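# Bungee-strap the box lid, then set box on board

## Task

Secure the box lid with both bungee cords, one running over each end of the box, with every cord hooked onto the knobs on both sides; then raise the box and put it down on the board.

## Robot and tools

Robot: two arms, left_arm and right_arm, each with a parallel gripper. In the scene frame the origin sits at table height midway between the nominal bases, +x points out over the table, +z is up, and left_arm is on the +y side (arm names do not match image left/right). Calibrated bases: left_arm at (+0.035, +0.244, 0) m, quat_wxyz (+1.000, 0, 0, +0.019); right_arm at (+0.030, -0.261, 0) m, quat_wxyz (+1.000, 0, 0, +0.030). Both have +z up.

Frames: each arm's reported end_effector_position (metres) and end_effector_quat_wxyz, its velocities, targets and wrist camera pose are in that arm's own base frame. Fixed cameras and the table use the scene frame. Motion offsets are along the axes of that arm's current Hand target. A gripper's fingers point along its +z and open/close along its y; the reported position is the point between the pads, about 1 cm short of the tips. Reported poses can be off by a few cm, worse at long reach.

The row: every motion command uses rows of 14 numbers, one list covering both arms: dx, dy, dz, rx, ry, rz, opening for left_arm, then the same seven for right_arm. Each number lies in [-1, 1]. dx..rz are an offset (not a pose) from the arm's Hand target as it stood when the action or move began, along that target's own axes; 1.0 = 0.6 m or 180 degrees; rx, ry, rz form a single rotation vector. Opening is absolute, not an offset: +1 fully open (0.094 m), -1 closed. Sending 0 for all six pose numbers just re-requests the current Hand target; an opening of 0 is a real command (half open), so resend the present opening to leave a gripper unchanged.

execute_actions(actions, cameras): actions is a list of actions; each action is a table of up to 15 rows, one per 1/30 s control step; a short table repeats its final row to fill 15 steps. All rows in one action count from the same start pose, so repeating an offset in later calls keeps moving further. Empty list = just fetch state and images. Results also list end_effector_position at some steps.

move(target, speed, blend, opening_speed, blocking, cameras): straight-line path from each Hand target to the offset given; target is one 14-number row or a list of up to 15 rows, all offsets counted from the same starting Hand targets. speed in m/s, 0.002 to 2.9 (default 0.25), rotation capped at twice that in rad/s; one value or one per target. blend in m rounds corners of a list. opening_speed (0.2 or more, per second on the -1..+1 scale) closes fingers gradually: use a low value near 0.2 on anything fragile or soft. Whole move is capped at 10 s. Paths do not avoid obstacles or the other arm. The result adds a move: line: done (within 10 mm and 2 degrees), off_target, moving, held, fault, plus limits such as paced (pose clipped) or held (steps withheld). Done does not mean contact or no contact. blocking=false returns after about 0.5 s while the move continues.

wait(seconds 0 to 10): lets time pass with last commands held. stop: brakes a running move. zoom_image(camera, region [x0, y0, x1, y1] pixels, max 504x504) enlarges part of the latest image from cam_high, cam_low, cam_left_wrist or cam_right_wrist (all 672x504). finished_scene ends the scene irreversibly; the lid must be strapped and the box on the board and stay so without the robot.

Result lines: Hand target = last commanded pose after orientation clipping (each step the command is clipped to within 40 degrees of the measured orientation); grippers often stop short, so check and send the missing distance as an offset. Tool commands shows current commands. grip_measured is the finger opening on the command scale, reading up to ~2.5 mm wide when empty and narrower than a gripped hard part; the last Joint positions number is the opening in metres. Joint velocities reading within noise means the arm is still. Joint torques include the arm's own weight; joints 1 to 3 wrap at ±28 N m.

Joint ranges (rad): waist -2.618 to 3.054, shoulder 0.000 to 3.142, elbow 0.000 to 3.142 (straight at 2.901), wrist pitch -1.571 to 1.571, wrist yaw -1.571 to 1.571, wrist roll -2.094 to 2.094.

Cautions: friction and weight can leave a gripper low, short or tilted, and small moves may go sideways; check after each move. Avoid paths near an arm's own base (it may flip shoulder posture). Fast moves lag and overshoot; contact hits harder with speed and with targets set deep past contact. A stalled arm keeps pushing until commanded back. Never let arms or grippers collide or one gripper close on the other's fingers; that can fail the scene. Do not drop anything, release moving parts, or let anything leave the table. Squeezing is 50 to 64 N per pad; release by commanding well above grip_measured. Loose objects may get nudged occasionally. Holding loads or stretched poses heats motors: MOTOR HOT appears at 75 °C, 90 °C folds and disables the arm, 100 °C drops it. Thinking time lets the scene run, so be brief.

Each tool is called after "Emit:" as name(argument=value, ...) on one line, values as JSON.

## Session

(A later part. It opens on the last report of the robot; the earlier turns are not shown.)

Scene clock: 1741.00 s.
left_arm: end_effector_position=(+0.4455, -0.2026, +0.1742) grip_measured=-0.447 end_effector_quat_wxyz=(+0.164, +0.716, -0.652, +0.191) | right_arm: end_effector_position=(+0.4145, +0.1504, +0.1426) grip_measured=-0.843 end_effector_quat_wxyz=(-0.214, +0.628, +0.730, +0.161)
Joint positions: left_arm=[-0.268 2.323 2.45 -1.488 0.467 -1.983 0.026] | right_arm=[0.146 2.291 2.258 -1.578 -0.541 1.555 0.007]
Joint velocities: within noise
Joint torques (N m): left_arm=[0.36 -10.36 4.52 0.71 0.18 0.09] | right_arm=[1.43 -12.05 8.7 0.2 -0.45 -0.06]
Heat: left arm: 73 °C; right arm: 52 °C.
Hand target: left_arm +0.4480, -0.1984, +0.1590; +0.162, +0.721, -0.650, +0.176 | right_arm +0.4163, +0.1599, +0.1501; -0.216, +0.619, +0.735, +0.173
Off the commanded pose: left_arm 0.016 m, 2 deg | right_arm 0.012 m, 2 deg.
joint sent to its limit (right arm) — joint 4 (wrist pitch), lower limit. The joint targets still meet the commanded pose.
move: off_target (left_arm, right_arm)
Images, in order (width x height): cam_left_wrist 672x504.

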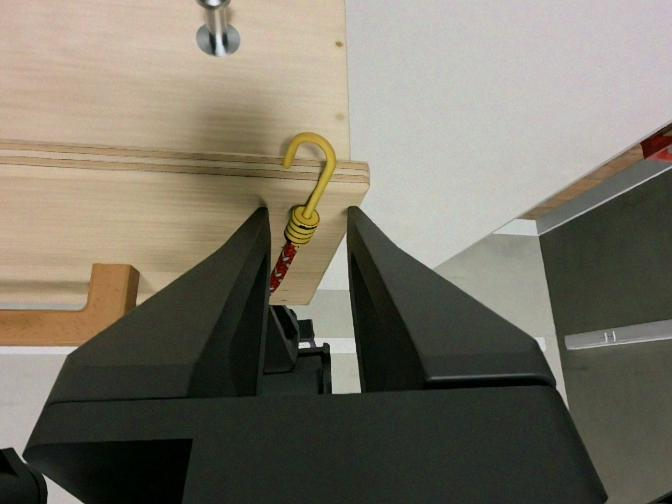

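Emit:
move(target=[-0.0053, -0.0019, -0.0103, -0.0034, 0, 0.0064, -0.45, 0, 0, 0, 0, 0, 0, -1], speed=0.04, cameras=["cam_left_wrist"])

Scene clock: 1747.20 s.
left_arm: end_effector_position=(+0.4463, -0.2007, +0.1736) grip_measured=-0.447 end_effector_quat_wxyz=(+0.167, +0.705, -0.661, +0.192) | right_arm: end_effector_position=(+0.4145, +0.1504, +0.1426) grip_measured=-0.843 end_effector_quat_wxyz=(-0.214, +0.628, +0.730, +0.161)
Joint positions: left_arm=[-0.26 2.339 2.474 -1.507 0.479 -1.944 0.026] | right_arm=[0.146 2.291 2.258 -1.578 -0.541 1.555 0.007]
Joint velocities: within noise
Joint torques (N m): left_arm=[0.85 -9.66 7.61 0.33 0.13 0.11] | right_arm=[1.42 -12.07 8.7 0.2 -0.45 -0.06]
Heat: left arm: 71 °C; right arm: 52 °C.
Hand target: left_arm +0.4486, -0.1926, +0.1630; +0.165, +0.714, -0.658, +0.174 | right_arm +0.4163, +0.1599, +0.1501; -0.216, +0.619, +0.735, +0.173
Off the commanded pose: left_arm 0.014 m, 2 deg | right_arm 0.012 m, 2 deg.
joint sent to its limit (right arm) — joint 4 (wrist pitch), lower limit. The joint targets still meet the commanded pose.
move: off_target (left_arm, right_arm)
Images, in order (width x height): cam_left_wrist 672x504.

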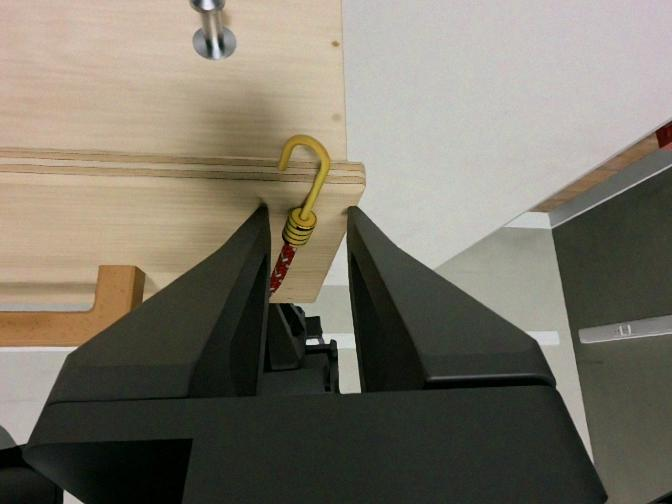

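Emit:
zoom_image(camera="cam_left_wrist", region=[250, 120, 370, 270])

Scaled by 3.360.

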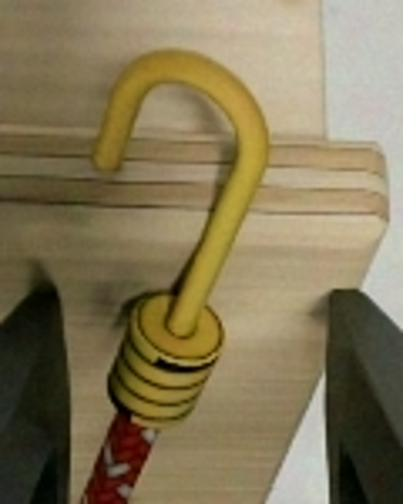

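Emit:
move(target=[[-0.0030, 0.0024, -0.0016, -0.0039, -0.0001, 0.0074, -0.5, 0, 0, 0, 0, 0, 0, -1], [-0.0030, 0.0024, -0.0016, -0.0039, -0.0001, 0.0074, -0.74, 0, 0, 0, 0, 0, 0, -1]], speed=0.04, opening_speed=0.5, cameras=["cam_left_wrist"])

Scene clock: 1757.23 s.
left_arm: end_effector_position=(+0.4471, -0.1975, +0.1734) grip_measured=-0.737 end_effector_quat_wxyz=(+0.167, +0.697, -0.670, +0.193) | right_arm: end_effector_position=(+0.4145, +0.1504, +0.1426) grip_measured=-0.843 end_effector_quat_wxyz=(-0.214, +0.628, +0.730, +0.161)
Joint positions: left_arm=[-0.252 2.352 2.496 -1.526 0.483 -1.91 0.012] | right_arm=[0.146 2.291 2.258 -1.578 -0.541 1.555 0.007]
Joint velocities: within noise
Joint torques (N m): left_arm=[0.54 -9.77 7.65 0.24 0.14 0.1] | right_arm=[1.43 -12.04 8.7 0.2 -0.45 -0.06]
Heat: left arm: 69 °C; right arm: 52 °C.
Hand target: left_arm +0.4470, -0.1907, +0.1630; +0.167, +0.705, -0.667, +0.172 | right_arm +0.4163, +0.1599, +0.1501; -0.216, +0.619, +0.735, +0.173
Off the commanded pose: left_arm 0.012 m, 3 deg | right_arm 0.012 m, 2 deg.
joint sent to its limit (left arm) — joint 4 (wrist pitch), lower limit. The joint targets still meet the commanded pose.
joint sent to its limit (right arm) — joint 4 (wrist pitch), lower limit. The joint targets still meet the commanded pose.
move: off_target (left_arm, right_arm); target 2's new opening was sent with left_arm's hand 0.013 m and 3 deg from that target
Images, in order (width x height): cam_left_wrist 672x504.

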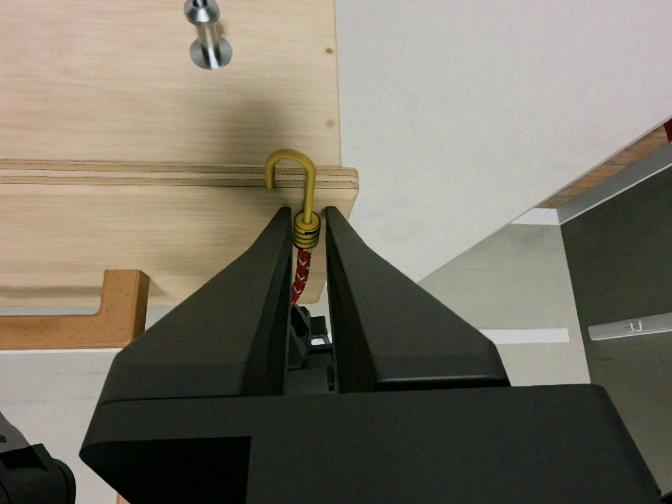

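Emit:
move(target=[0, 0, 0, 0, 0, 0, -1, 0, 0, 0, 0, 0, 0, -1], speed=0.04, opening_speed=0.4, cameras=["cam_left_wrist"])

Emit:
zoom_image(camera="cam_left_wrist", region=[150, 0, 400, 260])

Scene clock: 1759.07 s.
left_arm: end_effector_position=(+0.4471, -0.1975, +0.1734) grip_measured=-0.833 end_effector_quat_wxyz=(+0.167, +0.697, -0.670, +0.193) | right_arm: end_effector_position=(+0.4145, +0.1504, +0.1426) grip_measured=-0.843 end_effector_quat_wxyz=(-0.214, +0.628, +0.730, +0.161)
Joint positions: left_arm=[-0.252 2.352 2.496 -1.526 0.483 -1.91 0.008] | right_arm=[0.146 2.291 2.258 -1.578 -0.541 1.555 0.007]
Joint velocities: within noise
Joint torques (N m): left_arm=[0.54 -9.74 7.62 0.25 0.14 0.1] | right_arm=[1.42 -12.05 8.7 0.2 -0.45 -0.05]
Heat: left arm: 68 °C; right arm: 52 °C.
Hand target: left_arm +0.4470, -0.1907, +0.1630; +0.167, +0.705, -0.667, +0.172 | right_arm +0.4163, +0.1599, +0.1501; -0.216, +0.619, +0.735, +0.173
Off the commanded pose: left_arm 0.012 m, 3 deg | right_arm 0.012 m, 2 deg.
joint sent to its limit (left arm) — joint 4 (wrist pitch), lower limit. The joint targets still meet the commanded pose.
joint sent to its limit (right arm) — joint 4 (wrist pitch), lower limit. The joint targets still meet the commanded pose.
move: off_target (left_arm, right_arm)
Images, in order (width x height): cam_left_wrist 672x504.

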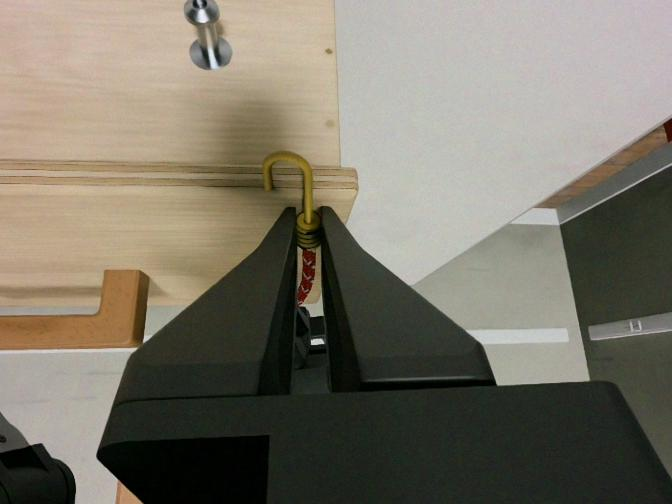

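Scaled by 1.938.

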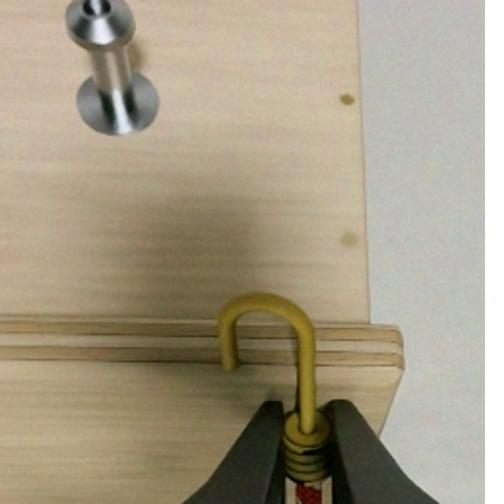

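Emit:
move(target=[[0.0064, -0.0001, -0.0229, 0, 0, 0, -1, 0, 0, 0, 0, 0, 0, -1], [-0.0309, -0.0026, -0.0520, 0, 0, 0, -1, 0, 0, 0, 0, 0, 0, -1]], speed=0.08, blend=0.005, cameras=["cam_left_wrist"])

Scene clock: 1768.40 s.
left_arm: end_effector_position=(+0.4512, -0.1701, +0.1674) grip_measured=-0.833 end_effector_quat_wxyz=(+0.171, +0.705, -0.663, +0.188) | right_arm: end_effector_position=(+0.4153, +0.1541, +0.1431) grip_measured=-0.843 end_effector_quat_wxyz=(-0.214, +0.625, +0.732, +0.166)
Joint positions: left_arm=[-0.191 2.352 2.473 -1.543 0.493 -1.861 0.008] | right_arm=[0.152 2.291 2.258 -1.57 -0.548 1.555 0.007]
Joint velocities: within noise
Joint torques (N m): left_arm=[1.01 -15.5 5.01 0.36 0.17 0.08] | right_arm=[0.95 -12.01 8.8 0.13 -0.39 -0.05]
Heat: left arm: 67 °C; right arm: 52 °C.
Hand target: left_arm +0.4470, -0.1597, +0.1819; +0.167, +0.705, -0.667, +0.172 | right_arm +0.4162, +0.1600, +0.1501; -0.216, +0.619, +0.735, +0.173
Off the commanded pose: left_arm 0.018 m, 2 deg | right_arm 0.009 m, 1 deg.
joint sent to its limit (left arm) — joint 4 (wrist pitch), lower limit. The joint targets are off in orientation, not in position.
joint sent to its limit (right arm) — joint 4 (wrist pitch), lower limit. The joint targets still meet the commanded pose.
move: off_target (left_arm)
Images, in order (width x height): cam_left_wrist 672x504.

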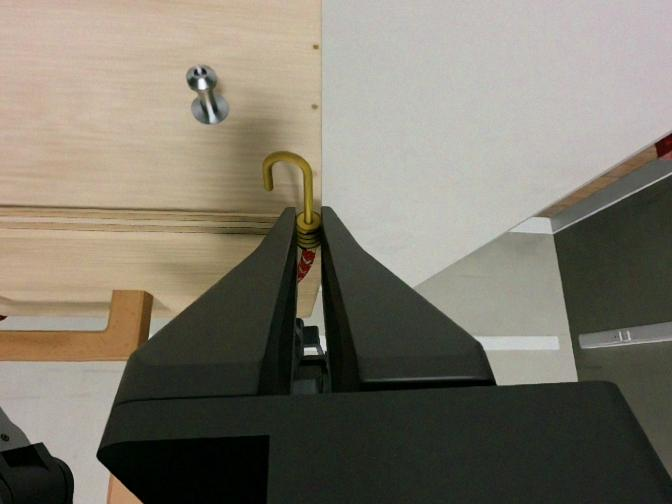

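Emit:
move(target=[-0.0206, 0.0072, -0.0072, 0.0050, 0.1798, -0.0024, -1, 0, 0, 0, 0, 0, 0, -1], speed=0.2, cameras=["cam_left_wrist", "cam_high"])

Scene clock: 1779.40 s.
left_arm: end_effector_position=(+0.4408, -0.1583, +0.1640) grip_measured=-0.833 end_effector_quat_wxyz=(+0.361, +0.635, -0.588, +0.346) | right_arm: end_effector_position=(+0.4180, +0.1574, +0.1436) grip_measured=-0.843 end_effector_quat_wxyz=(-0.212, +0.621, +0.734, +0.173)
Joint positions: left_arm=[-0.022 2.227 1.992 -1.268 1.046 -1.708 0.008] | right_arm=[0.156 2.291 2.258 -1.554 -0.554 1.555 0.007]
Joint velocities: within noise
Joint torques (N m): left_arm=[1.95 -15.19 5.33 0.49 0.61 0.12] | right_arm=[0.61 -11.99 8.9 0 -0.32 -0.05]
Heat: left arm: 72 °C; right arm: 52 °C.
Hand target: left_arm +0.4419, -0.1470, +0.1801; +0.341, +0.633, -0.591, +0.366 | right_arm +0.4163, +0.1599, +0.1501; -0.216, +0.619, +0.735, +0.173
Off the commanded pose: left_arm 0.020 m, 3 deg | right_arm 0.007 m, 1 deg.
joint sent to its limit (right arm) — joint 4 (wrist pitch), lower limit. The joint targets still meet the commanded pose.
move: off_target (left_arm)
Images, in order (width x height): cam_high 672x504, cam_left_wrist 672x504.

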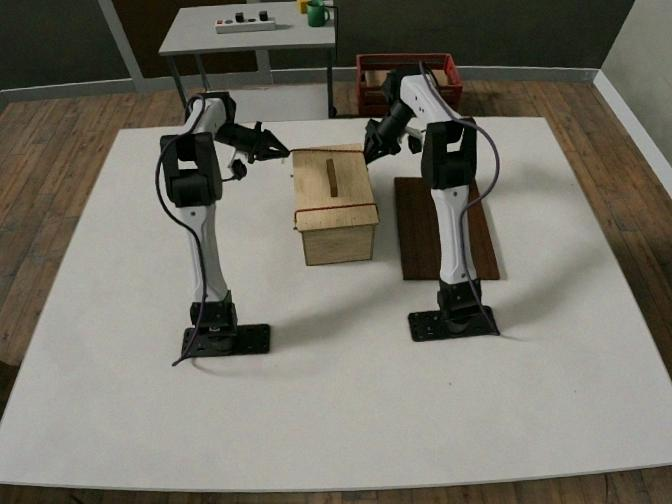

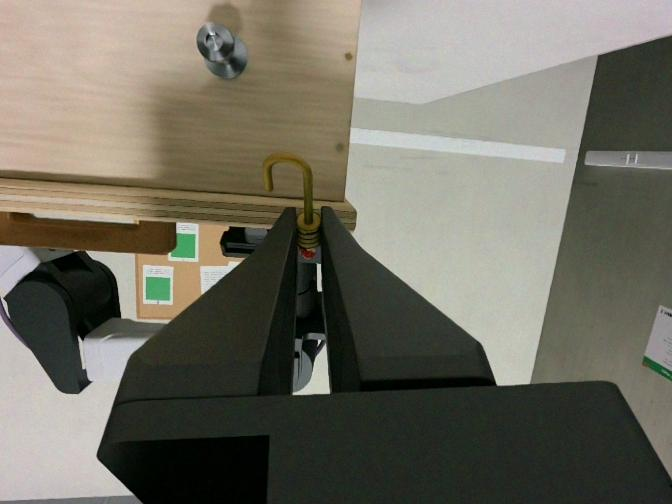

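Emit:
move(target=[-0.0431, -0.0067, 0.0254, 0, 0, 0, -1, 0, 0, 0, 0, 0, 0, -1], speed=0.1, cameras=["cam_left_wrist"])

Scene clock: 1785.37 s.
left_arm: end_effector_position=(+0.4422, -0.1585, +0.1538) grip_measured=-0.833 end_effector_quat_wxyz=(+0.371, +0.625, -0.582, +0.364) | right_arm: end_effector_position=(+0.4180, +0.1574, +0.1436) grip_measured=-0.843 end_effector_quat_wxyz=(-0.212, +0.621, +0.734, +0.173)
Joint positions: left_arm=[-0.013 2.226 1.921 -1.19 1.092 -1.701 0.008] | right_arm=[0.156 2.291 2.258 -1.554 -0.554 1.555 0.007]
Joint velocities: within noise
Joint torques (N m): left_arm=[1.36 -13 4.57 0.67 0.2 0.11] | right_arm=[0.59 -12 8.9 0 -0.33 -0.05]
Heat: left arm: 75 °C; right arm: 52 °C. Fold the left arm in close to its base, or ease its load, before you think long.
Hand target: left_arm +0.4460, -0.1470, +0.1499; +0.341, +0.633, -0.590, +0.366 | right_arm +0.4163, +0.1599, +0.1501; -0.216, +0.619, +0.735, +0.173
Off the commanded pose: left_arm 0.013 m, 4 deg | right_arm 0.007 m, 1 deg.
MOTOR HOT: joint 2 (shoulder) of the left arm reports 75 °C; the controller's stop level is 90 °C. To cool a motor, set the load down, stop pushing, or move to a pose that needs little force.
joint sent to its limit (right arm) — joint 4 (wrist pitch), lower limit. The joint targets still meet the commanded pose.
move: off_target (left_arm)
Images, in order (width x height): cam_left_wrist 672x504.

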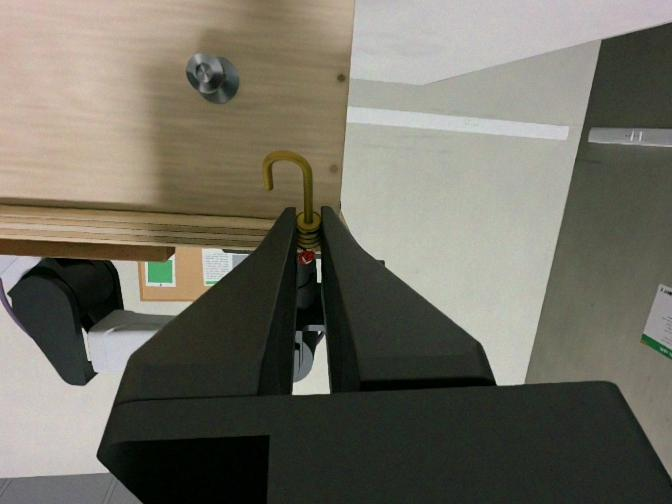

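Emit:
move(target=[-0.0576, -0.0050, 0.0336, 0, 0, 0, -1, 0, 0, 0, 0, 0, 0, -1], speed=0.12, cameras=["cam_left_wrist"])

Scene clock: 1792.13 s.
left_arm: end_effector_position=(+0.4459, -0.1579, +0.1429) grip_measured=-0.833 end_effector_quat_wxyz=(+0.377, +0.604, -0.579, +0.398) | right_arm: end_effector_position=(+0.4180, +0.1574, +0.1436) grip_measured=-0.843 end_effector_quat_wxyz=(-0.212, +0.621, +0.734, +0.173)
Joint positions: left_arm=[-0.001 2.226 1.835 -1.069 1.158 -1.686 0.008] | right_arm=[0.156 2.291 2.258 -1.554 -0.554 1.555 0.007]
Joint velocities: within noise
Joint torques (N m): left_arm=[0.57 -9.92 4.14 0.77 -0.46 0.09] | right_arm=[0.59 -12 8.91 0 -0.32 -0.06]
Heat: left arm: 78 °C; right arm: 52 °C. Fold the left arm in close to its base, or ease its load, before you think long.
Hand target: left_arm +0.4491, -0.1471, +0.1100; +0.341, +0.633, -0.591, +0.366 | right_arm +0.4163, +0.1599, +0.1501; -0.216, +0.619, +0.735, +0.173
Off the commanded pose: left_arm 0.035 m, 7 deg | right_arm 0.007 m, 1 deg.
MOTOR HOT: still on. Joint 2 (shoulder) of the left arm reports 78 °C.
joint sent to its limit (right arm) — joint 4 (wrist pitch), lower limit. The joint targets still meet the commanded pose.
move: off_target (left_arm)
Images, in order (width x height): cam_left_wrist 672x504.

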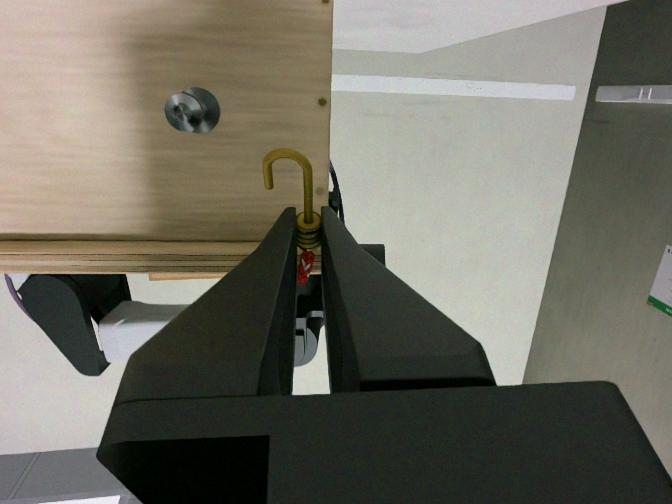

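Emit:
move(target=[-0.0616, 0.0005, 0.0433, 0, 0, 0, -1, 0, 0, 0, 0, 0, 0, -1], speed=0.12, cameras=["cam_left_wrist", "cam_low"])

Scene clock: 1798.90 s.
left_arm: end_effector_position=(+0.4462, -0.1621, +0.1272) grip_measured=-0.833 end_effector_quat_wxyz=(+0.381, +0.575, -0.581, +0.432) | right_arm: end_effector_position=(+0.4181, +0.1575, +0.1436) grip_measured=-0.843 end_effector_quat_wxyz=(-0.212, +0.621, +0.734, +0.174)
Joint positions: left_arm=[-0.001 2.228 1.729 -0.911 1.223 -1.675 0.008] | right_arm=[0.156 2.291 2.258 -1.553 -0.555 1.555 0.007]
Joint velocities: within noise
Joint torques (N m): left_arm=[0.17 -7.02 3.41 0.74 -1.08 0] | right_arm=[0.59 -12.01 8.9 0 -0.32 -0.06]
Heat: left arm: 76 °C; right arm: 52 °C. Fold the left arm in close to its base, or ease its load, before you think long.
Hand target: left_arm +0.4491, -0.1513, +0.0651; +0.341, +0.633, -0.591, +0.366 | right_arm +0.4163, +0.1599, +0.1501; -0.216, +0.619, +0.735, +0.173
Off the commanded pose: left_arm 0.063 m, 11 deg | right_arm 0.007 m, 1 deg.
MOTOR HOT: still on. Joint 2 (shoulder) of the left arm reports 76 °C.
joint sent to its limit (right arm) — joint 4 (wrist pitch), lower limit. The joint targets still meet the commanded pose.
move: off_target (left_arm)
Images, in order (width x height): cam_low 672x504, cam_left_wrist 672x504.

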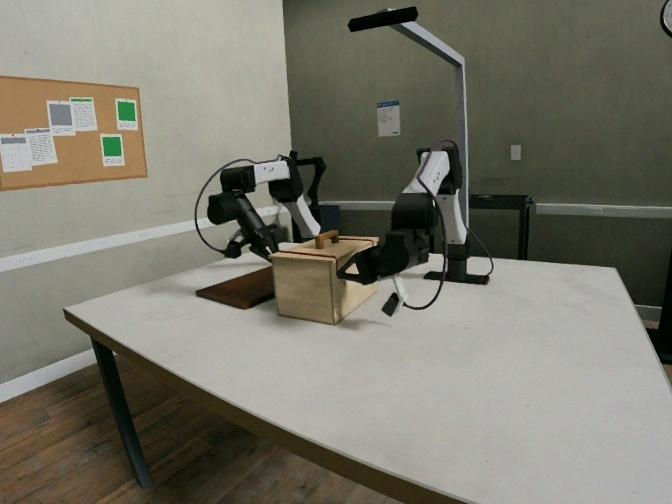

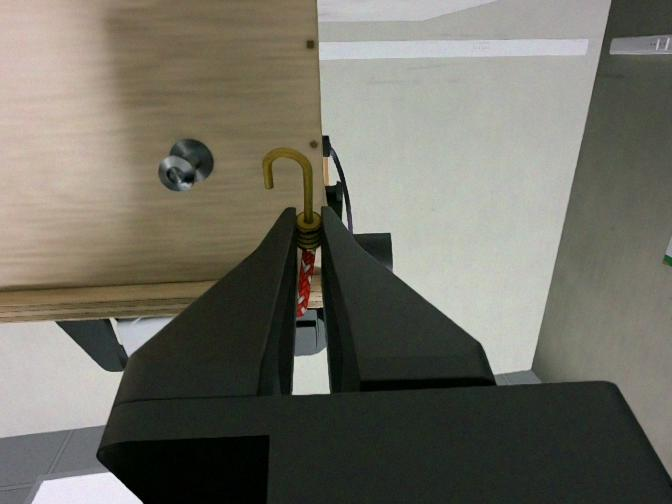

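Emit:
zoom_image(camera="cam_left_wrist", region=[130, 110, 350, 280])

Scaled by 2.291.

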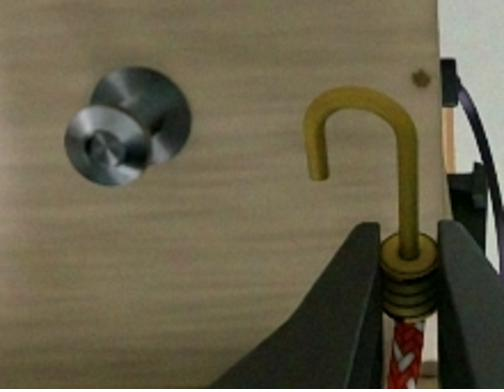

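Emit:
move(target=[-0.0140, 0.0005, 0.0158, 0, 0.0667, 0, -1, 0, 0, 0, 0, 0, 0, -1], speed=0.12, cameras=["cam_left_wrist"])

Scene clock: 1808.30 s.
left_arm: end_effector_position=(+0.4453, -0.1614, +0.1235) grip_measured=-0.833 end_effector_quat_wxyz=(+0.445, +0.520, -0.536, +0.494) | right_arm: end_effector_position=(+0.4182, +0.1575, +0.1436) grip_measured=-0.843 end_effector_quat_wxyz=(-0.212, +0.621, +0.734, +0.174)
Joint positions: left_arm=[0.021 2.292 1.665 -0.797 1.453 -1.651 0.008] | right_arm=[0.156 2.291 2.258 -1.553 -0.555 1.555 0.007]
Joint velocities: within noise
Joint torques (N m): left_arm=[0.55 -6.56 3.04 0.64 -1.22 0.19] | right_arm=[0.59 -12.01 8.9 0 -0.32 -0.05]
Heat: left arm: 71 °C; right arm: 53 °C.
Hand target: left_arm +0.4492, -0.1552, +0.0531; +0.401, +0.591, -0.552, +0.431 | right_arm +0.4163, +0.1599, +0.1501; -0.216, +0.619, +0.735, +0.173
Off the commanded pose: left_arm 0.071 m, 12 deg | right_arm 0.007 m, 1 deg.
MOTOR HOT: cleared for the motors of the left arm.
joint sent to its limit (right arm) — joint 4 (wrist pitch), lower limit. The joint targets still meet the commanded pose.
move: off_target (left_arm)
Images, in order (width x height): cam_left_wrist 672x504.

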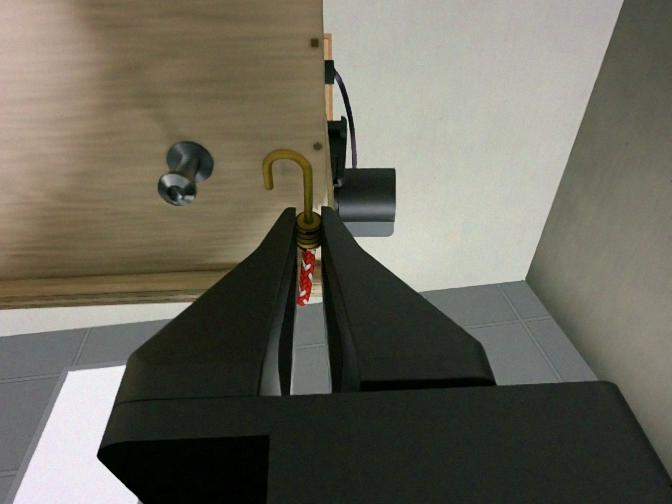

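Emit:
zoom_image(camera="cam_left_wrist", region=[100, 130, 500, 430])

Scaled by 1.260.

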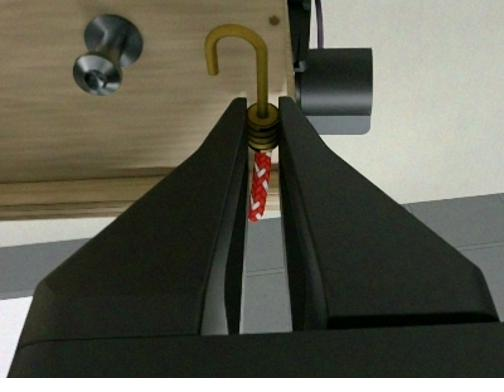

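Emit:
move(target=[0.0035, 0.0015, 0.0216, 0, -0.1111, 0, -1, 0, 0, 0, 0, 0, 0, -1], speed=0.12, cameras=["cam_left_wrist"])

Scene clock: 1833.30 s.
left_arm: end_effector_position=(+0.4474, -0.1723, +0.1155) grip_measured=-0.833 end_effector_quat_wxyz=(+0.358, +0.589, -0.593, +0.416) | right_arm: end_effector_position=(+0.4179, +0.1575, +0.1437) grip_measured=-0.843 end_effector_quat_wxyz=(-0.212, +0.621, +0.734, +0.174)
Joint positions: left_arm=[-0.034 2.205 1.682 -0.807 1.15 -1.755 0.008] | right_arm=[0.156 2.291 2.258 -1.554 -0.555 1.555 0.007]
Joint velocities: within noise
Joint torques (N m): left_arm=[-2.03 -7.45 5.03 0.48 -1.77 -0.07] | right_arm=[0.59 -11.99 8.88 0 -0.31 -0.05]
Heat: left arm: 66 °C; right arm: 53 °C.
Hand target: left_arm +0.4491, -0.1683, +0.0511; +0.299, +0.657, -0.613, +0.321 | right_arm +0.4163, +0.1599, +0.1501; -0.216, +0.619, +0.735, +0.173
Off the commanded pose: left_arm 0.065 m, 15 deg | right_arm 0.007 m, 1 deg.
joint sent to its limit (right arm) — joint 4 (wrist pitch), lower limit. The joint targets still meet the commanded pose.
move: off_target (left_arm)
Images, in order (width x height): cam_left_wrist 672x504.

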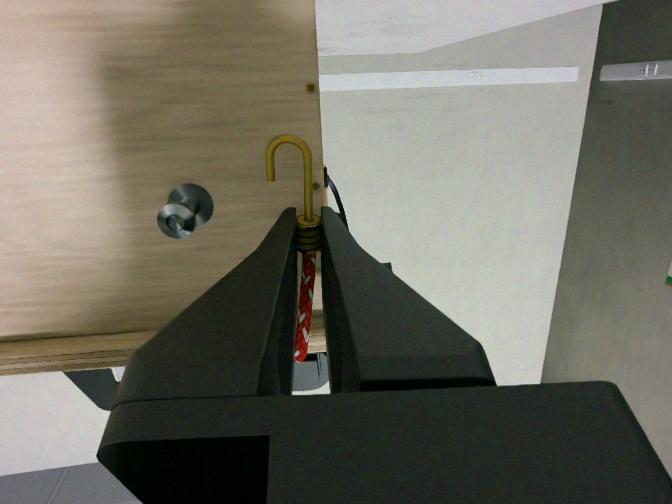

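Emit:
move(target=[0.0036, 0.0001, -0.0007, 0, -0.0889, 0, -1, 0, 0, 0, 0, 0, 0, -1], speed=0.12, cameras=["cam_left_wrist"])

Scene clock: 1841.87 s.
left_arm: end_effector_position=(+0.4534, -0.1774, +0.1142) grip_measured=-0.833 end_effector_quat_wxyz=(+0.246, +0.651, -0.643, +0.319) | right_arm: end_effector_position=(+0.4145, +0.1569, +0.1437) grip_measured=-0.843 end_effector_quat_wxyz=(-0.217, +0.623, +0.733, +0.168)
Joint positions: left_arm=[-0.118 2.174 1.817 -0.949 0.795 -1.812 0.008] | right_arm=[0.156 2.291 2.258 -1.57 -0.555 1.555 0.007]
Joint velocities: within noise
Joint torques (N m): left_arm=[-2.26 -5.85 4.75 0.51 -1.3 -0.08] | right_arm=[0.59 -12 8.81 0.12 -0.32 -0.05]
Heat: left arm: 64 °C; right arm: 53 °C.
Hand target: left_arm +0.4490, -0.1693, +0.0529; +0.211, +0.695, -0.649, +0.227 | right_arm +0.4163, +0.1599, +0.1501; -0.216, +0.619, +0.735, +0.173
Off the commanded pose: left_arm 0.062 m, 12 deg | right_arm 0.007 m, 1 deg.
joint sent to its limit (right arm) — joint 4 (wrist pitch), lower limit. The joint targets still meet the commanded pose.
move: off_target (left_arm)
Images, in order (width x height): cam_left_wrist 672x504.

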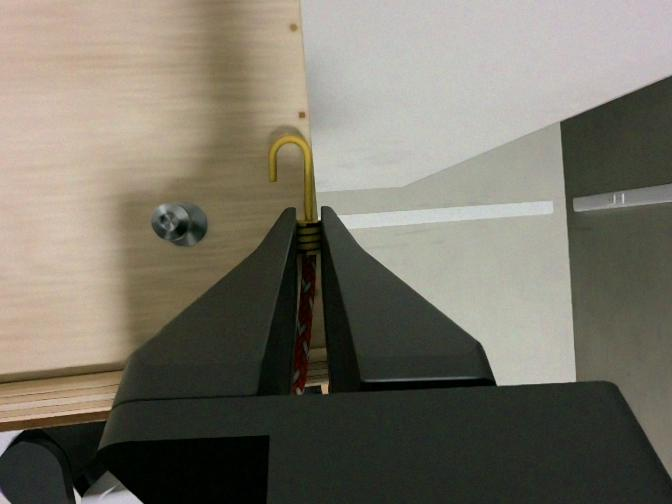

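Emit:
zoom_image(camera="cam_left_wrist", region=[140, 110, 360, 300])

Scaled by 2.291.

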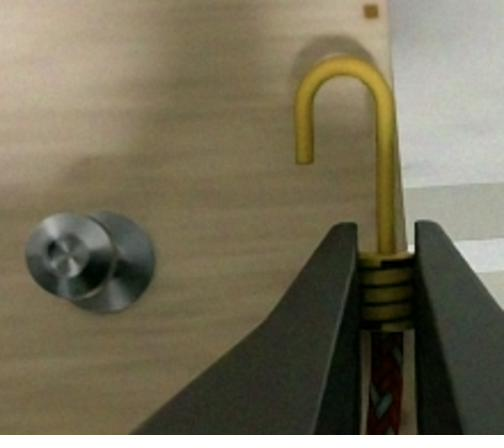

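Emit:
move(target=[0.0124, -0.0001, -0.0198, 0, 0.0222, 0, -1, 0, 0, 0, 0, 0, 0, -1], speed=0.1, cameras=["cam_left_wrist"])

Emit:
zoom_image(camera="cam_left_wrist", region=[140, 110, 360, 300])

Scene clock: 1861.70 s.
left_arm: end_effector_position=(+0.4524, -0.1777, +0.1161) grip_measured=-0.833 end_effector_quat_wxyz=(+0.251, +0.650, -0.642, +0.320) | right_arm: end_effector_position=(+0.4145, +0.1569, +0.1437) grip_measured=-0.843 end_effector_quat_wxyz=(-0.217, +0.623, +0.733, +0.168)
Joint positions: left_arm=[-0.116 2.172 1.818 -0.955 0.806 -1.813 0.008] | right_arm=[0.156 2.291 2.258 -1.57 -0.555 1.555 0.007]
Joint velocities: within noise
Joint torques (N m): left_arm=[-0.88 -6.35 5.27 0.5 -0.67 -0.04] | right_arm=[0.58 -12.01 8.81 0.11 -0.32 -0.06]
Heat: left arm: 61 °C; right arm: 53 °C.
Hand target: left_arm +0.4491, -0.1682, +0.0671; +0.234, +0.687, -0.641, +0.251 | right_arm +0.4163, +0.1599, +0.1501; -0.216, +0.619, +0.735, +0.173
Off the commanded pose: left_arm 0.050 m, 9 deg | right_arm 0.007 m, 1 deg.
joint sent to its limit (right arm) — joint 4 (wrist pitch), lower limit. The joint targets still meet the commanded pose.
move: off_target (left_arm)
Images, in order (width x height): cam_left_wrist 672x504.

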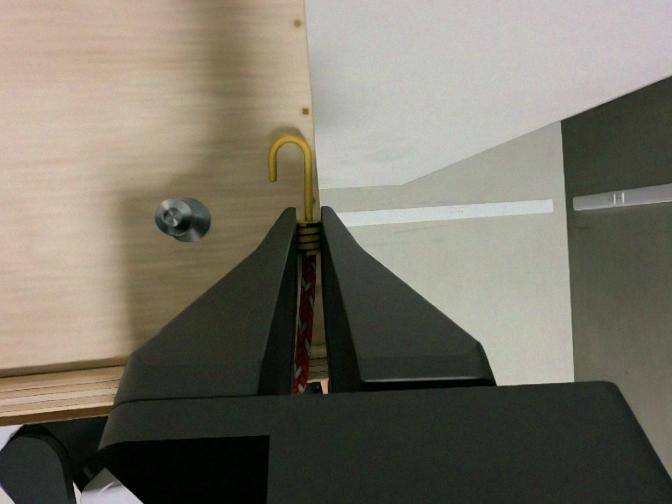

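Scaled by 2.291.

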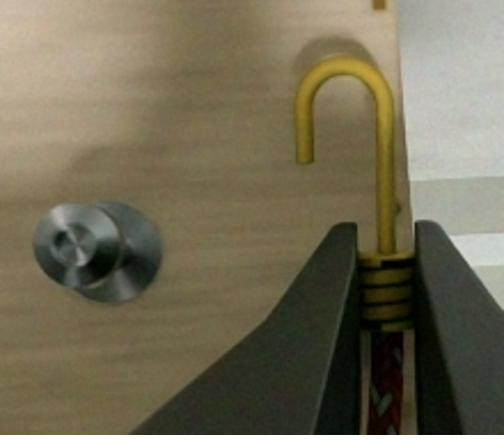

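Emit:
move(target=[0.0015, -0.0011, -0.0250, 0, 0.0167, 0, -1, 0, 0, 0, 0, 0, 0, -1], speed=0.1, cameras=["cam_left_wrist"])

Scene clock: 1865.00 s.
left_arm: end_effector_position=(+0.4499, -0.1724, +0.1195) grip_measured=-0.833 end_effector_quat_wxyz=(+0.266, +0.649, -0.634, +0.325) | right_arm: end_effector_position=(+0.4145, +0.1569, +0.1437) grip_measured=-0.843 end_effector_quat_wxyz=(-0.217, +0.623, +0.733, +0.168)
Joint positions: left_arm=[-0.096 2.172 1.818 -0.978 0.842 -1.798 0.008] | right_arm=[0.156 2.291 2.258 -1.57 -0.555 1.555 0.007]
Joint velocities: within noise
Joint torques (N m): left_arm=[0.2 -6.91 6.11 0.39 -0.49 0.11] | right_arm=[0.59 -12 8.81 0.12 -0.32 -0.05]
Heat: left arm: 61 °C; right arm: 53 °C.
Hand target: left_arm +0.4491, -0.1593, +0.0791; +0.250, +0.680, -0.635, +0.269 | right_arm +0.4163, +0.1599, +0.1501; -0.216, +0.619, +0.735, +0.173
Off the commanded pose: left_arm 0.042 m, 8 deg | right_arm 0.007 m, 1 deg.
joint sent to its limit (right arm) — joint 4 (wrist pitch), lower limit. The joint targets still meet the commanded pose.
move: off_target (left_arm)
Images, in order (width x height): cam_left_wrist 672x504.

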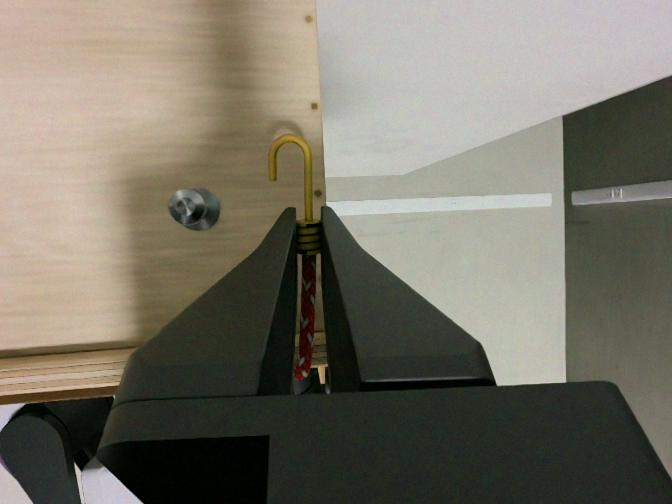

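Emit:
move(target=[0.0259, 0.0138, -0.0169, 0, 0, 0, -1, 0, 0, 0, 0, 0, 0, -1], speed=0.1, cameras=["cam_left_wrist"])

Scene clock: 1872.43 s.
left_arm: end_effector_position=(+0.4465, -0.1722, +0.1195) grip_measured=-0.833 end_effector_quat_wxyz=(+0.272, +0.652, -0.632, +0.319) | right_arm: end_effector_position=(+0.4145, +0.1569, +0.1437) grip_measured=-0.843 end_effector_quat_wxyz=(-0.217, +0.623, +0.733, +0.168)
Joint positions: left_arm=[-0.096 2.17 1.818 -0.997 0.844 -1.799 0.008] | right_arm=[0.156 2.291 2.258 -1.57 -0.555 1.555 0.007]
Joint velocities: within noise
Joint torques (N m): left_arm=[-0.81 -10 6.28 0.23 -0.53 -0.06] | right_arm=[0.61 -12 8.81 0.12 -0.32 -0.05]
Heat: left arm: 60 °C; right arm: 53 °C.
Hand target: left_arm +0.4411, -0.1643, +0.0972; +0.250, +0.680, -0.635, +0.269 | right_arm +0.4163, +0.1599, +0.1501; -0.216, +0.619, +0.735, +0.173
Off the commanded pose: left_arm 0.024 m, 7 deg | right_arm 0.007 m, 1 deg.
joint sent to its limit (right arm) — joint 4 (wrist pitch), lower limit. The joint targets still meet the commanded pose.
move: off_target (left_arm)
Images, in order (width x height): cam_left_wrist 672x504.

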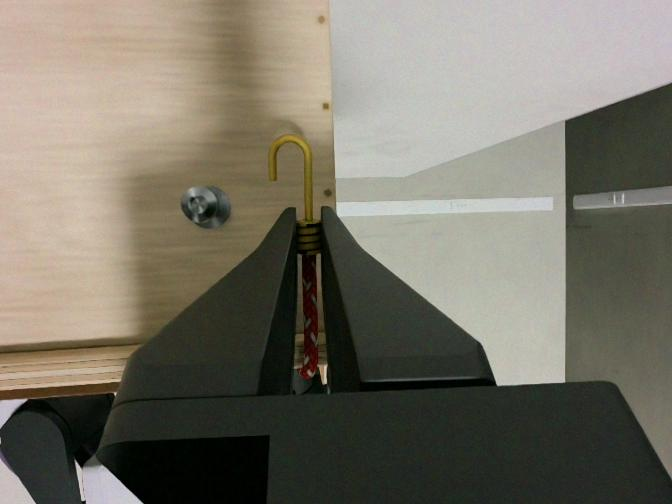

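Emit:
move(target=[0.0005, 0.0245, -0.0010, 0, 0, 0, -1, 0, 0, 0, 0, 0, 0, -1], speed=0.08, cameras=["cam_left_wrist"])

Scene clock: 1875.40 s.
left_arm: end_effector_position=(+0.4393, -0.1713, +0.1235) grip_measured=-0.833 end_effector_quat_wxyz=(+0.264, +0.652, -0.634, +0.322) | right_arm: end_effector_position=(+0.4145, +0.1569, +0.1437) grip_measured=-0.843 end_effector_quat_wxyz=(-0.217, +0.623, +0.733, +0.168)
Joint positions: left_arm=[-0.098 2.125 1.765 -0.973 0.834 -1.804 0.008] | right_arm=[0.156 2.291 2.258 -1.57 -0.555 1.555 0.007]
Joint velocities: within noise
Joint torques (N m): left_arm=[-1.13 -10.59 3.63 0.32 -0.44 -0.03] | right_arm=[0.59 -11.99 8.8 0.12 -0.32 -0.05]
Heat: left arm: 62 °C; right arm: 53 °C.
Hand target: left_arm +0.4265, -0.1650, +0.0978; +0.250, +0.680, -0.634, +0.269 | right_arm +0.4163, +0.1599, +0.1501; -0.216, +0.619, +0.735, +0.173
Off the commanded pose: left_arm 0.029 m, 7 deg | right_arm 0.007 m, 1 deg.
joint sent to its limit (right arm) — joint 4 (wrist pitch), lower limit. The joint targets still meet the commanded pose.
move: off_target (left_arm)
Images, in order (width x height): cam_left_wrist 672x504.

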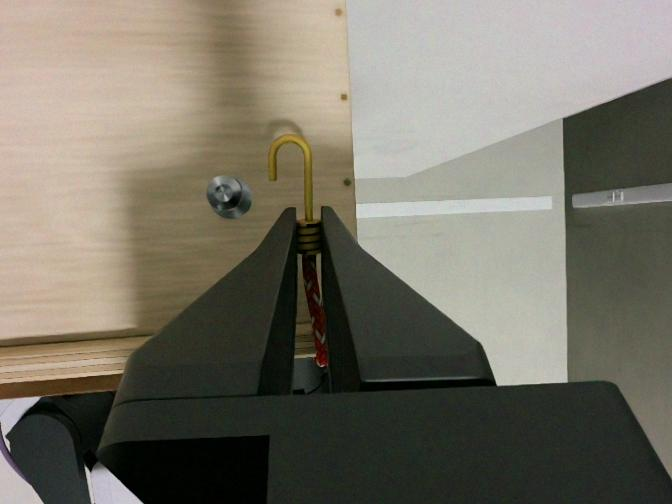

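Emit:
move(target=[-0.0005, 0.0303, 0.0085, 0, 0, 0, -1, 0, 0, 0, 0, 0, 0, -1], speed=0.06, cameras=["cam_left_wrist"])

Emit:
zoom_image(camera="cam_left_wrist", region=[180, 110, 400, 300])

Scene clock: 1881.00 s.
left_arm: end_effector_position=(+0.4301, -0.1732, +0.1244) grip_measured=-0.833 end_effector_quat_wxyz=(+0.249, +0.649, -0.636, +0.335) | right_arm: end_effector_position=(+0.4145, +0.1569, +0.1437) grip_measured=-0.843 end_effector_quat_wxyz=(-0.217, +0.623, +0.733, +0.168)
Joint positions: left_arm=[-0.108 2.05 1.647 -0.873 0.823 -1.828 0.008] | right_arm=[0.156 2.291 2.258 -1.57 -0.555 1.555 0.007]
Joint velocities: within noise
Joint torques (N m): left_arm=[-1.74 -9.73 3.21 0.04 -0.38 0] | right_arm=[0.58 -12 8.81 0.12 -0.32 -0.05]
Heat: left arm: 64 °C; right arm: 53 °C.
Hand target: left_arm +0.4085, -0.1696, +0.0937; +0.250, +0.680, -0.634, +0.269 | right_arm +0.4163, +0.1599, +0.1501; -0.216, +0.619, +0.735, +0.173
Off the commanded pose: left_arm 0.038 m, 8 deg | right_arm 0.007 m, 1 deg.
joint sent to its limit (right arm) — joint 4 (wrist pitch), lower limit. The joint targets still meet the commanded pose.
move: off_target (left_arm)
Images, in order (width x height): cam_left_wrist 672x504.

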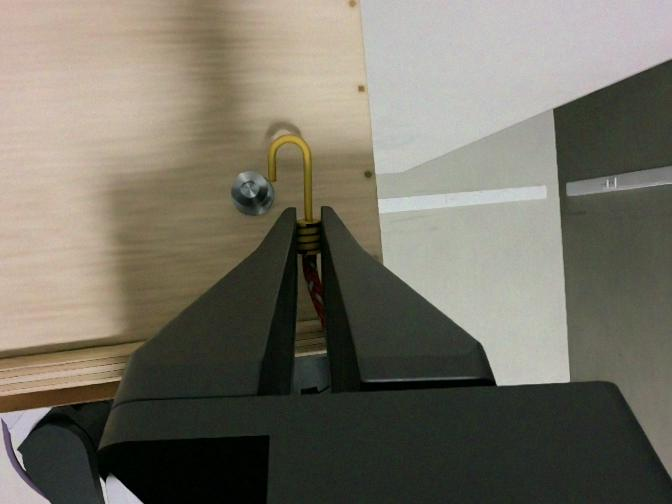

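Scaled by 2.291.

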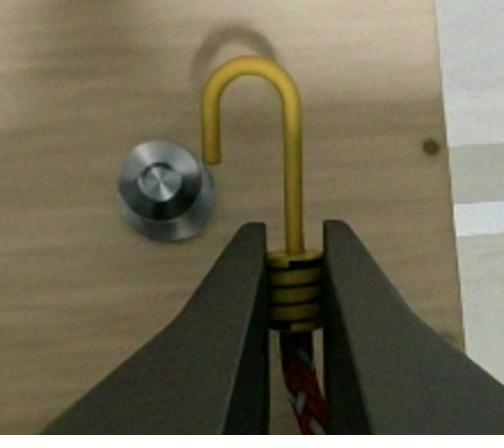

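Emit:
move(target=[-0.0091, 0, 0.0098, 0, 0, 0, -1, 0, 0, 0, 0, 0, 0, -1], speed=0.06, cameras=["cam_left_wrist"])

Emit:
zoom_image(camera="cam_left_wrist", region=[180, 110, 400, 300])

Scene clock: 1889.10 s.
left_arm: end_effector_position=(+0.4318, -0.1734, +0.1227) grip_measured=-0.833 end_effector_quat_wxyz=(+0.244, +0.646, -0.638, +0.342) | right_arm: end_effector_position=(+0.4145, +0.1569, +0.1437) grip_measured=-0.843 end_effector_quat_wxyz=(-0.217, +0.623, +0.733, +0.168)
Joint positions: left_arm=[-0.108 2.045 1.63 -0.841 0.823 -1.829 0.008] | right_arm=[0.156 2.291 2.258 -1.57 -0.555 1.555 0.007]
Joint velocities: within noise
Joint torques (N m): left_arm=[-1.73 -8.9 2.99 0 -0.38 0] | right_arm=[0.58 -12 8.8 0.12 -0.32 -0.05]
Heat: left arm: 64 °C; right arm: 53 °C.
Hand target: left_arm +0.4086, -0.1696, +0.0857; +0.250, +0.680, -0.634, +0.269 | right_arm +0.4163, +0.1599, +0.1501; -0.216, +0.619, +0.735, +0.173
Off the commanded pose: left_arm 0.044 m, 9 deg | right_arm 0.007 m, 1 deg.
joint sent to its limit (right arm) — joint 4 (wrist pitch), lower limit. The joint targets still meet the commanded pose.
move: off_target (left_arm)
Images, in order (width x height): cam_left_wrist 672x504.

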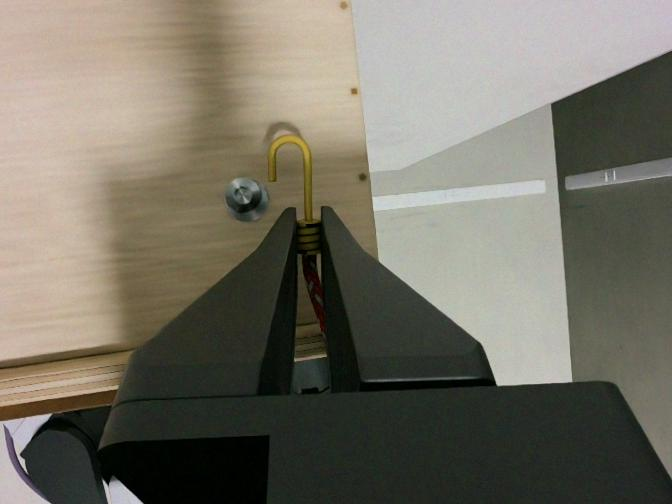

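Scaled by 2.291.

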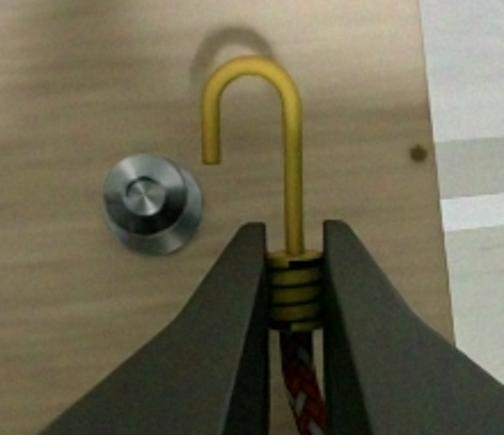

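Emit:
move(target=[-0.0072, 0.0240, 0.0065, 0, 0, 0, -1, 0, 0, 0, 0, 0, 0, -1], speed=0.06, cameras=["cam_left_wrist"])

Emit:
zoom_image(camera="cam_left_wrist", region=[180, 110, 400, 300])

Scene clock: 1892.73 s.
left_arm: end_effector_position=(+0.4247, -0.1736, +0.1221) grip_measured=-0.833 end_effector_quat_wxyz=(+0.234, +0.640, -0.640, +0.356) | right_arm: end_effector_position=(+0.4145, +0.1569, +0.1437) grip_measured=-0.843 end_effector_quat_wxyz=(-0.217, +0.623, +0.733, +0.168)
Joint positions: left_arm=[-0.11 1.992 1.539 -0.761 0.823 -1.838 0.008] | right_arm=[0.156 2.291 2.258 -1.57 -0.555 1.555 0.007]
Joint velocities: within noise
Joint torques (N m): left_arm=[-2.03 -8.25 2.63 -0.2 -0.41 0.01] | right_arm=[0.59 -12.01 8.81 0.11 -0.32 -0.05]
Heat: left arm: 64 °C; right arm: 53 °C.
Hand target: left_arm +0.3941, -0.1701, +0.0799; +0.251, +0.680, -0.634, +0.269 | right_arm +0.4163, +0.1599, +0.1501; -0.216, +0.619, +0.735, +0.173
Off the commanded pose: left_arm 0.052 m, 11 deg | right_arm 0.007 m, 1 deg.
joint sent to its limit (right arm) — joint 4 (wrist pitch), lower limit. The joint targets still meet the commanded pose.
move: off_target (left_arm)
Images, in order (width x height): cam_left_wrist 672x504.

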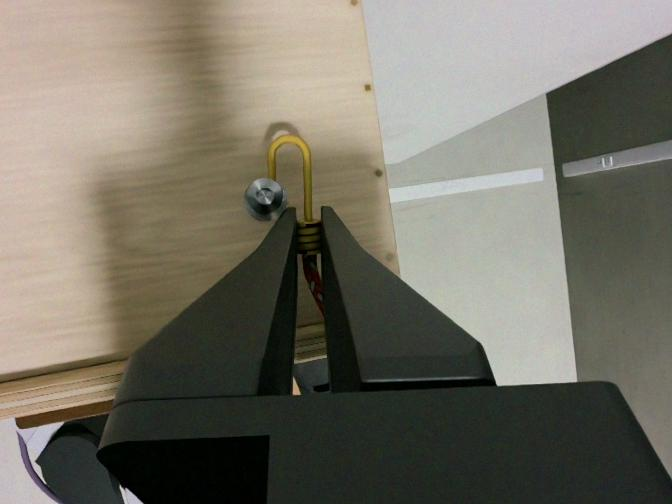

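Scaled by 2.291.

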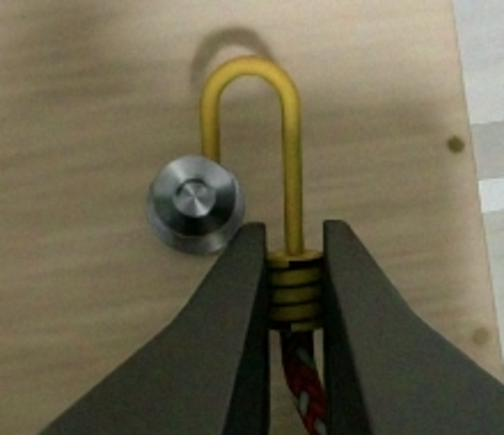

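Emit:
move(target=[-0.0079, 0.0257, 0.0078, 0, 0, 0, -1, 0, 0, 0, 0, 0, 0, -1], speed=0.06, cameras=["cam_left_wrist"])

Emit:
zoom_image(camera="cam_left_wrist", region=[180, 110, 400, 300])

Scene clock: 1898.23 s.
left_arm: end_effector_position=(+0.4153, -0.1744, +0.1215) grip_measured=-0.833 end_effector_quat_wxyz=(+0.226, +0.634, -0.641, +0.368) | right_arm: end_effector_position=(+0.4145, +0.1569, +0.1437) grip_measured=-0.843 end_effector_quat_wxyz=(-0.217, +0.623, +0.733, +0.168)
Joint positions: left_arm=[-0.114 1.936 1.446 -0.684 0.823 -1.849 0.008] | right_arm=[0.156 2.291 2.258 -1.57 -0.555 1.555 0.007]
Joint velocities: within noise
Joint torques (N m): left_arm=[-2.33 -7.45 2.21 -0.43 -0.44 0.03] | right_arm=[0.58 -12 8.8 0.12 -0.32 -0.06]
Heat: left arm: 63 °C; right arm: 53 °C.
Hand target: left_arm +0.3788, -0.1710, +0.0733; +0.250, +0.680, -0.635, +0.269 | right_arm +0.4163, +0.1599, +0.1501; -0.216, +0.619, +0.735, +0.173
Off the commanded pose: left_arm 0.061 m, 13 deg | right_arm 0.007 m, 1 deg.
joint sent to its limit (right arm) — joint 4 (wrist pitch), lower limit. The joint targets still meet the commanded pose.
move: off_target (left_arm)
Images, in order (width x height): cam_left_wrist 672x504.

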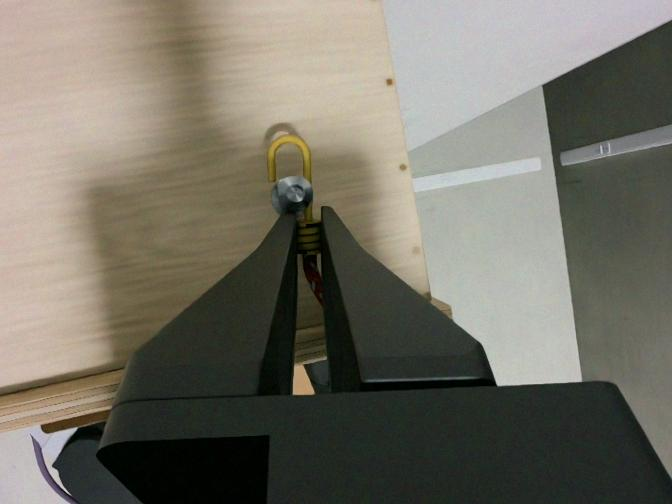

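Scaled by 2.291.

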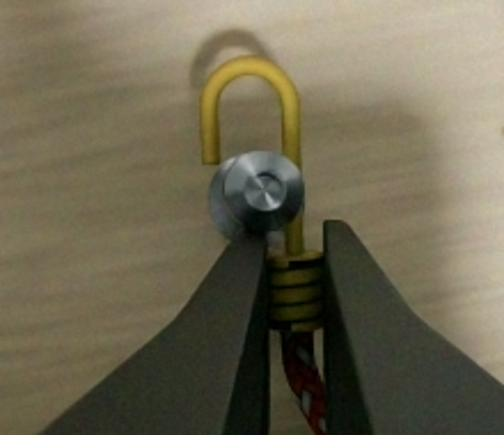

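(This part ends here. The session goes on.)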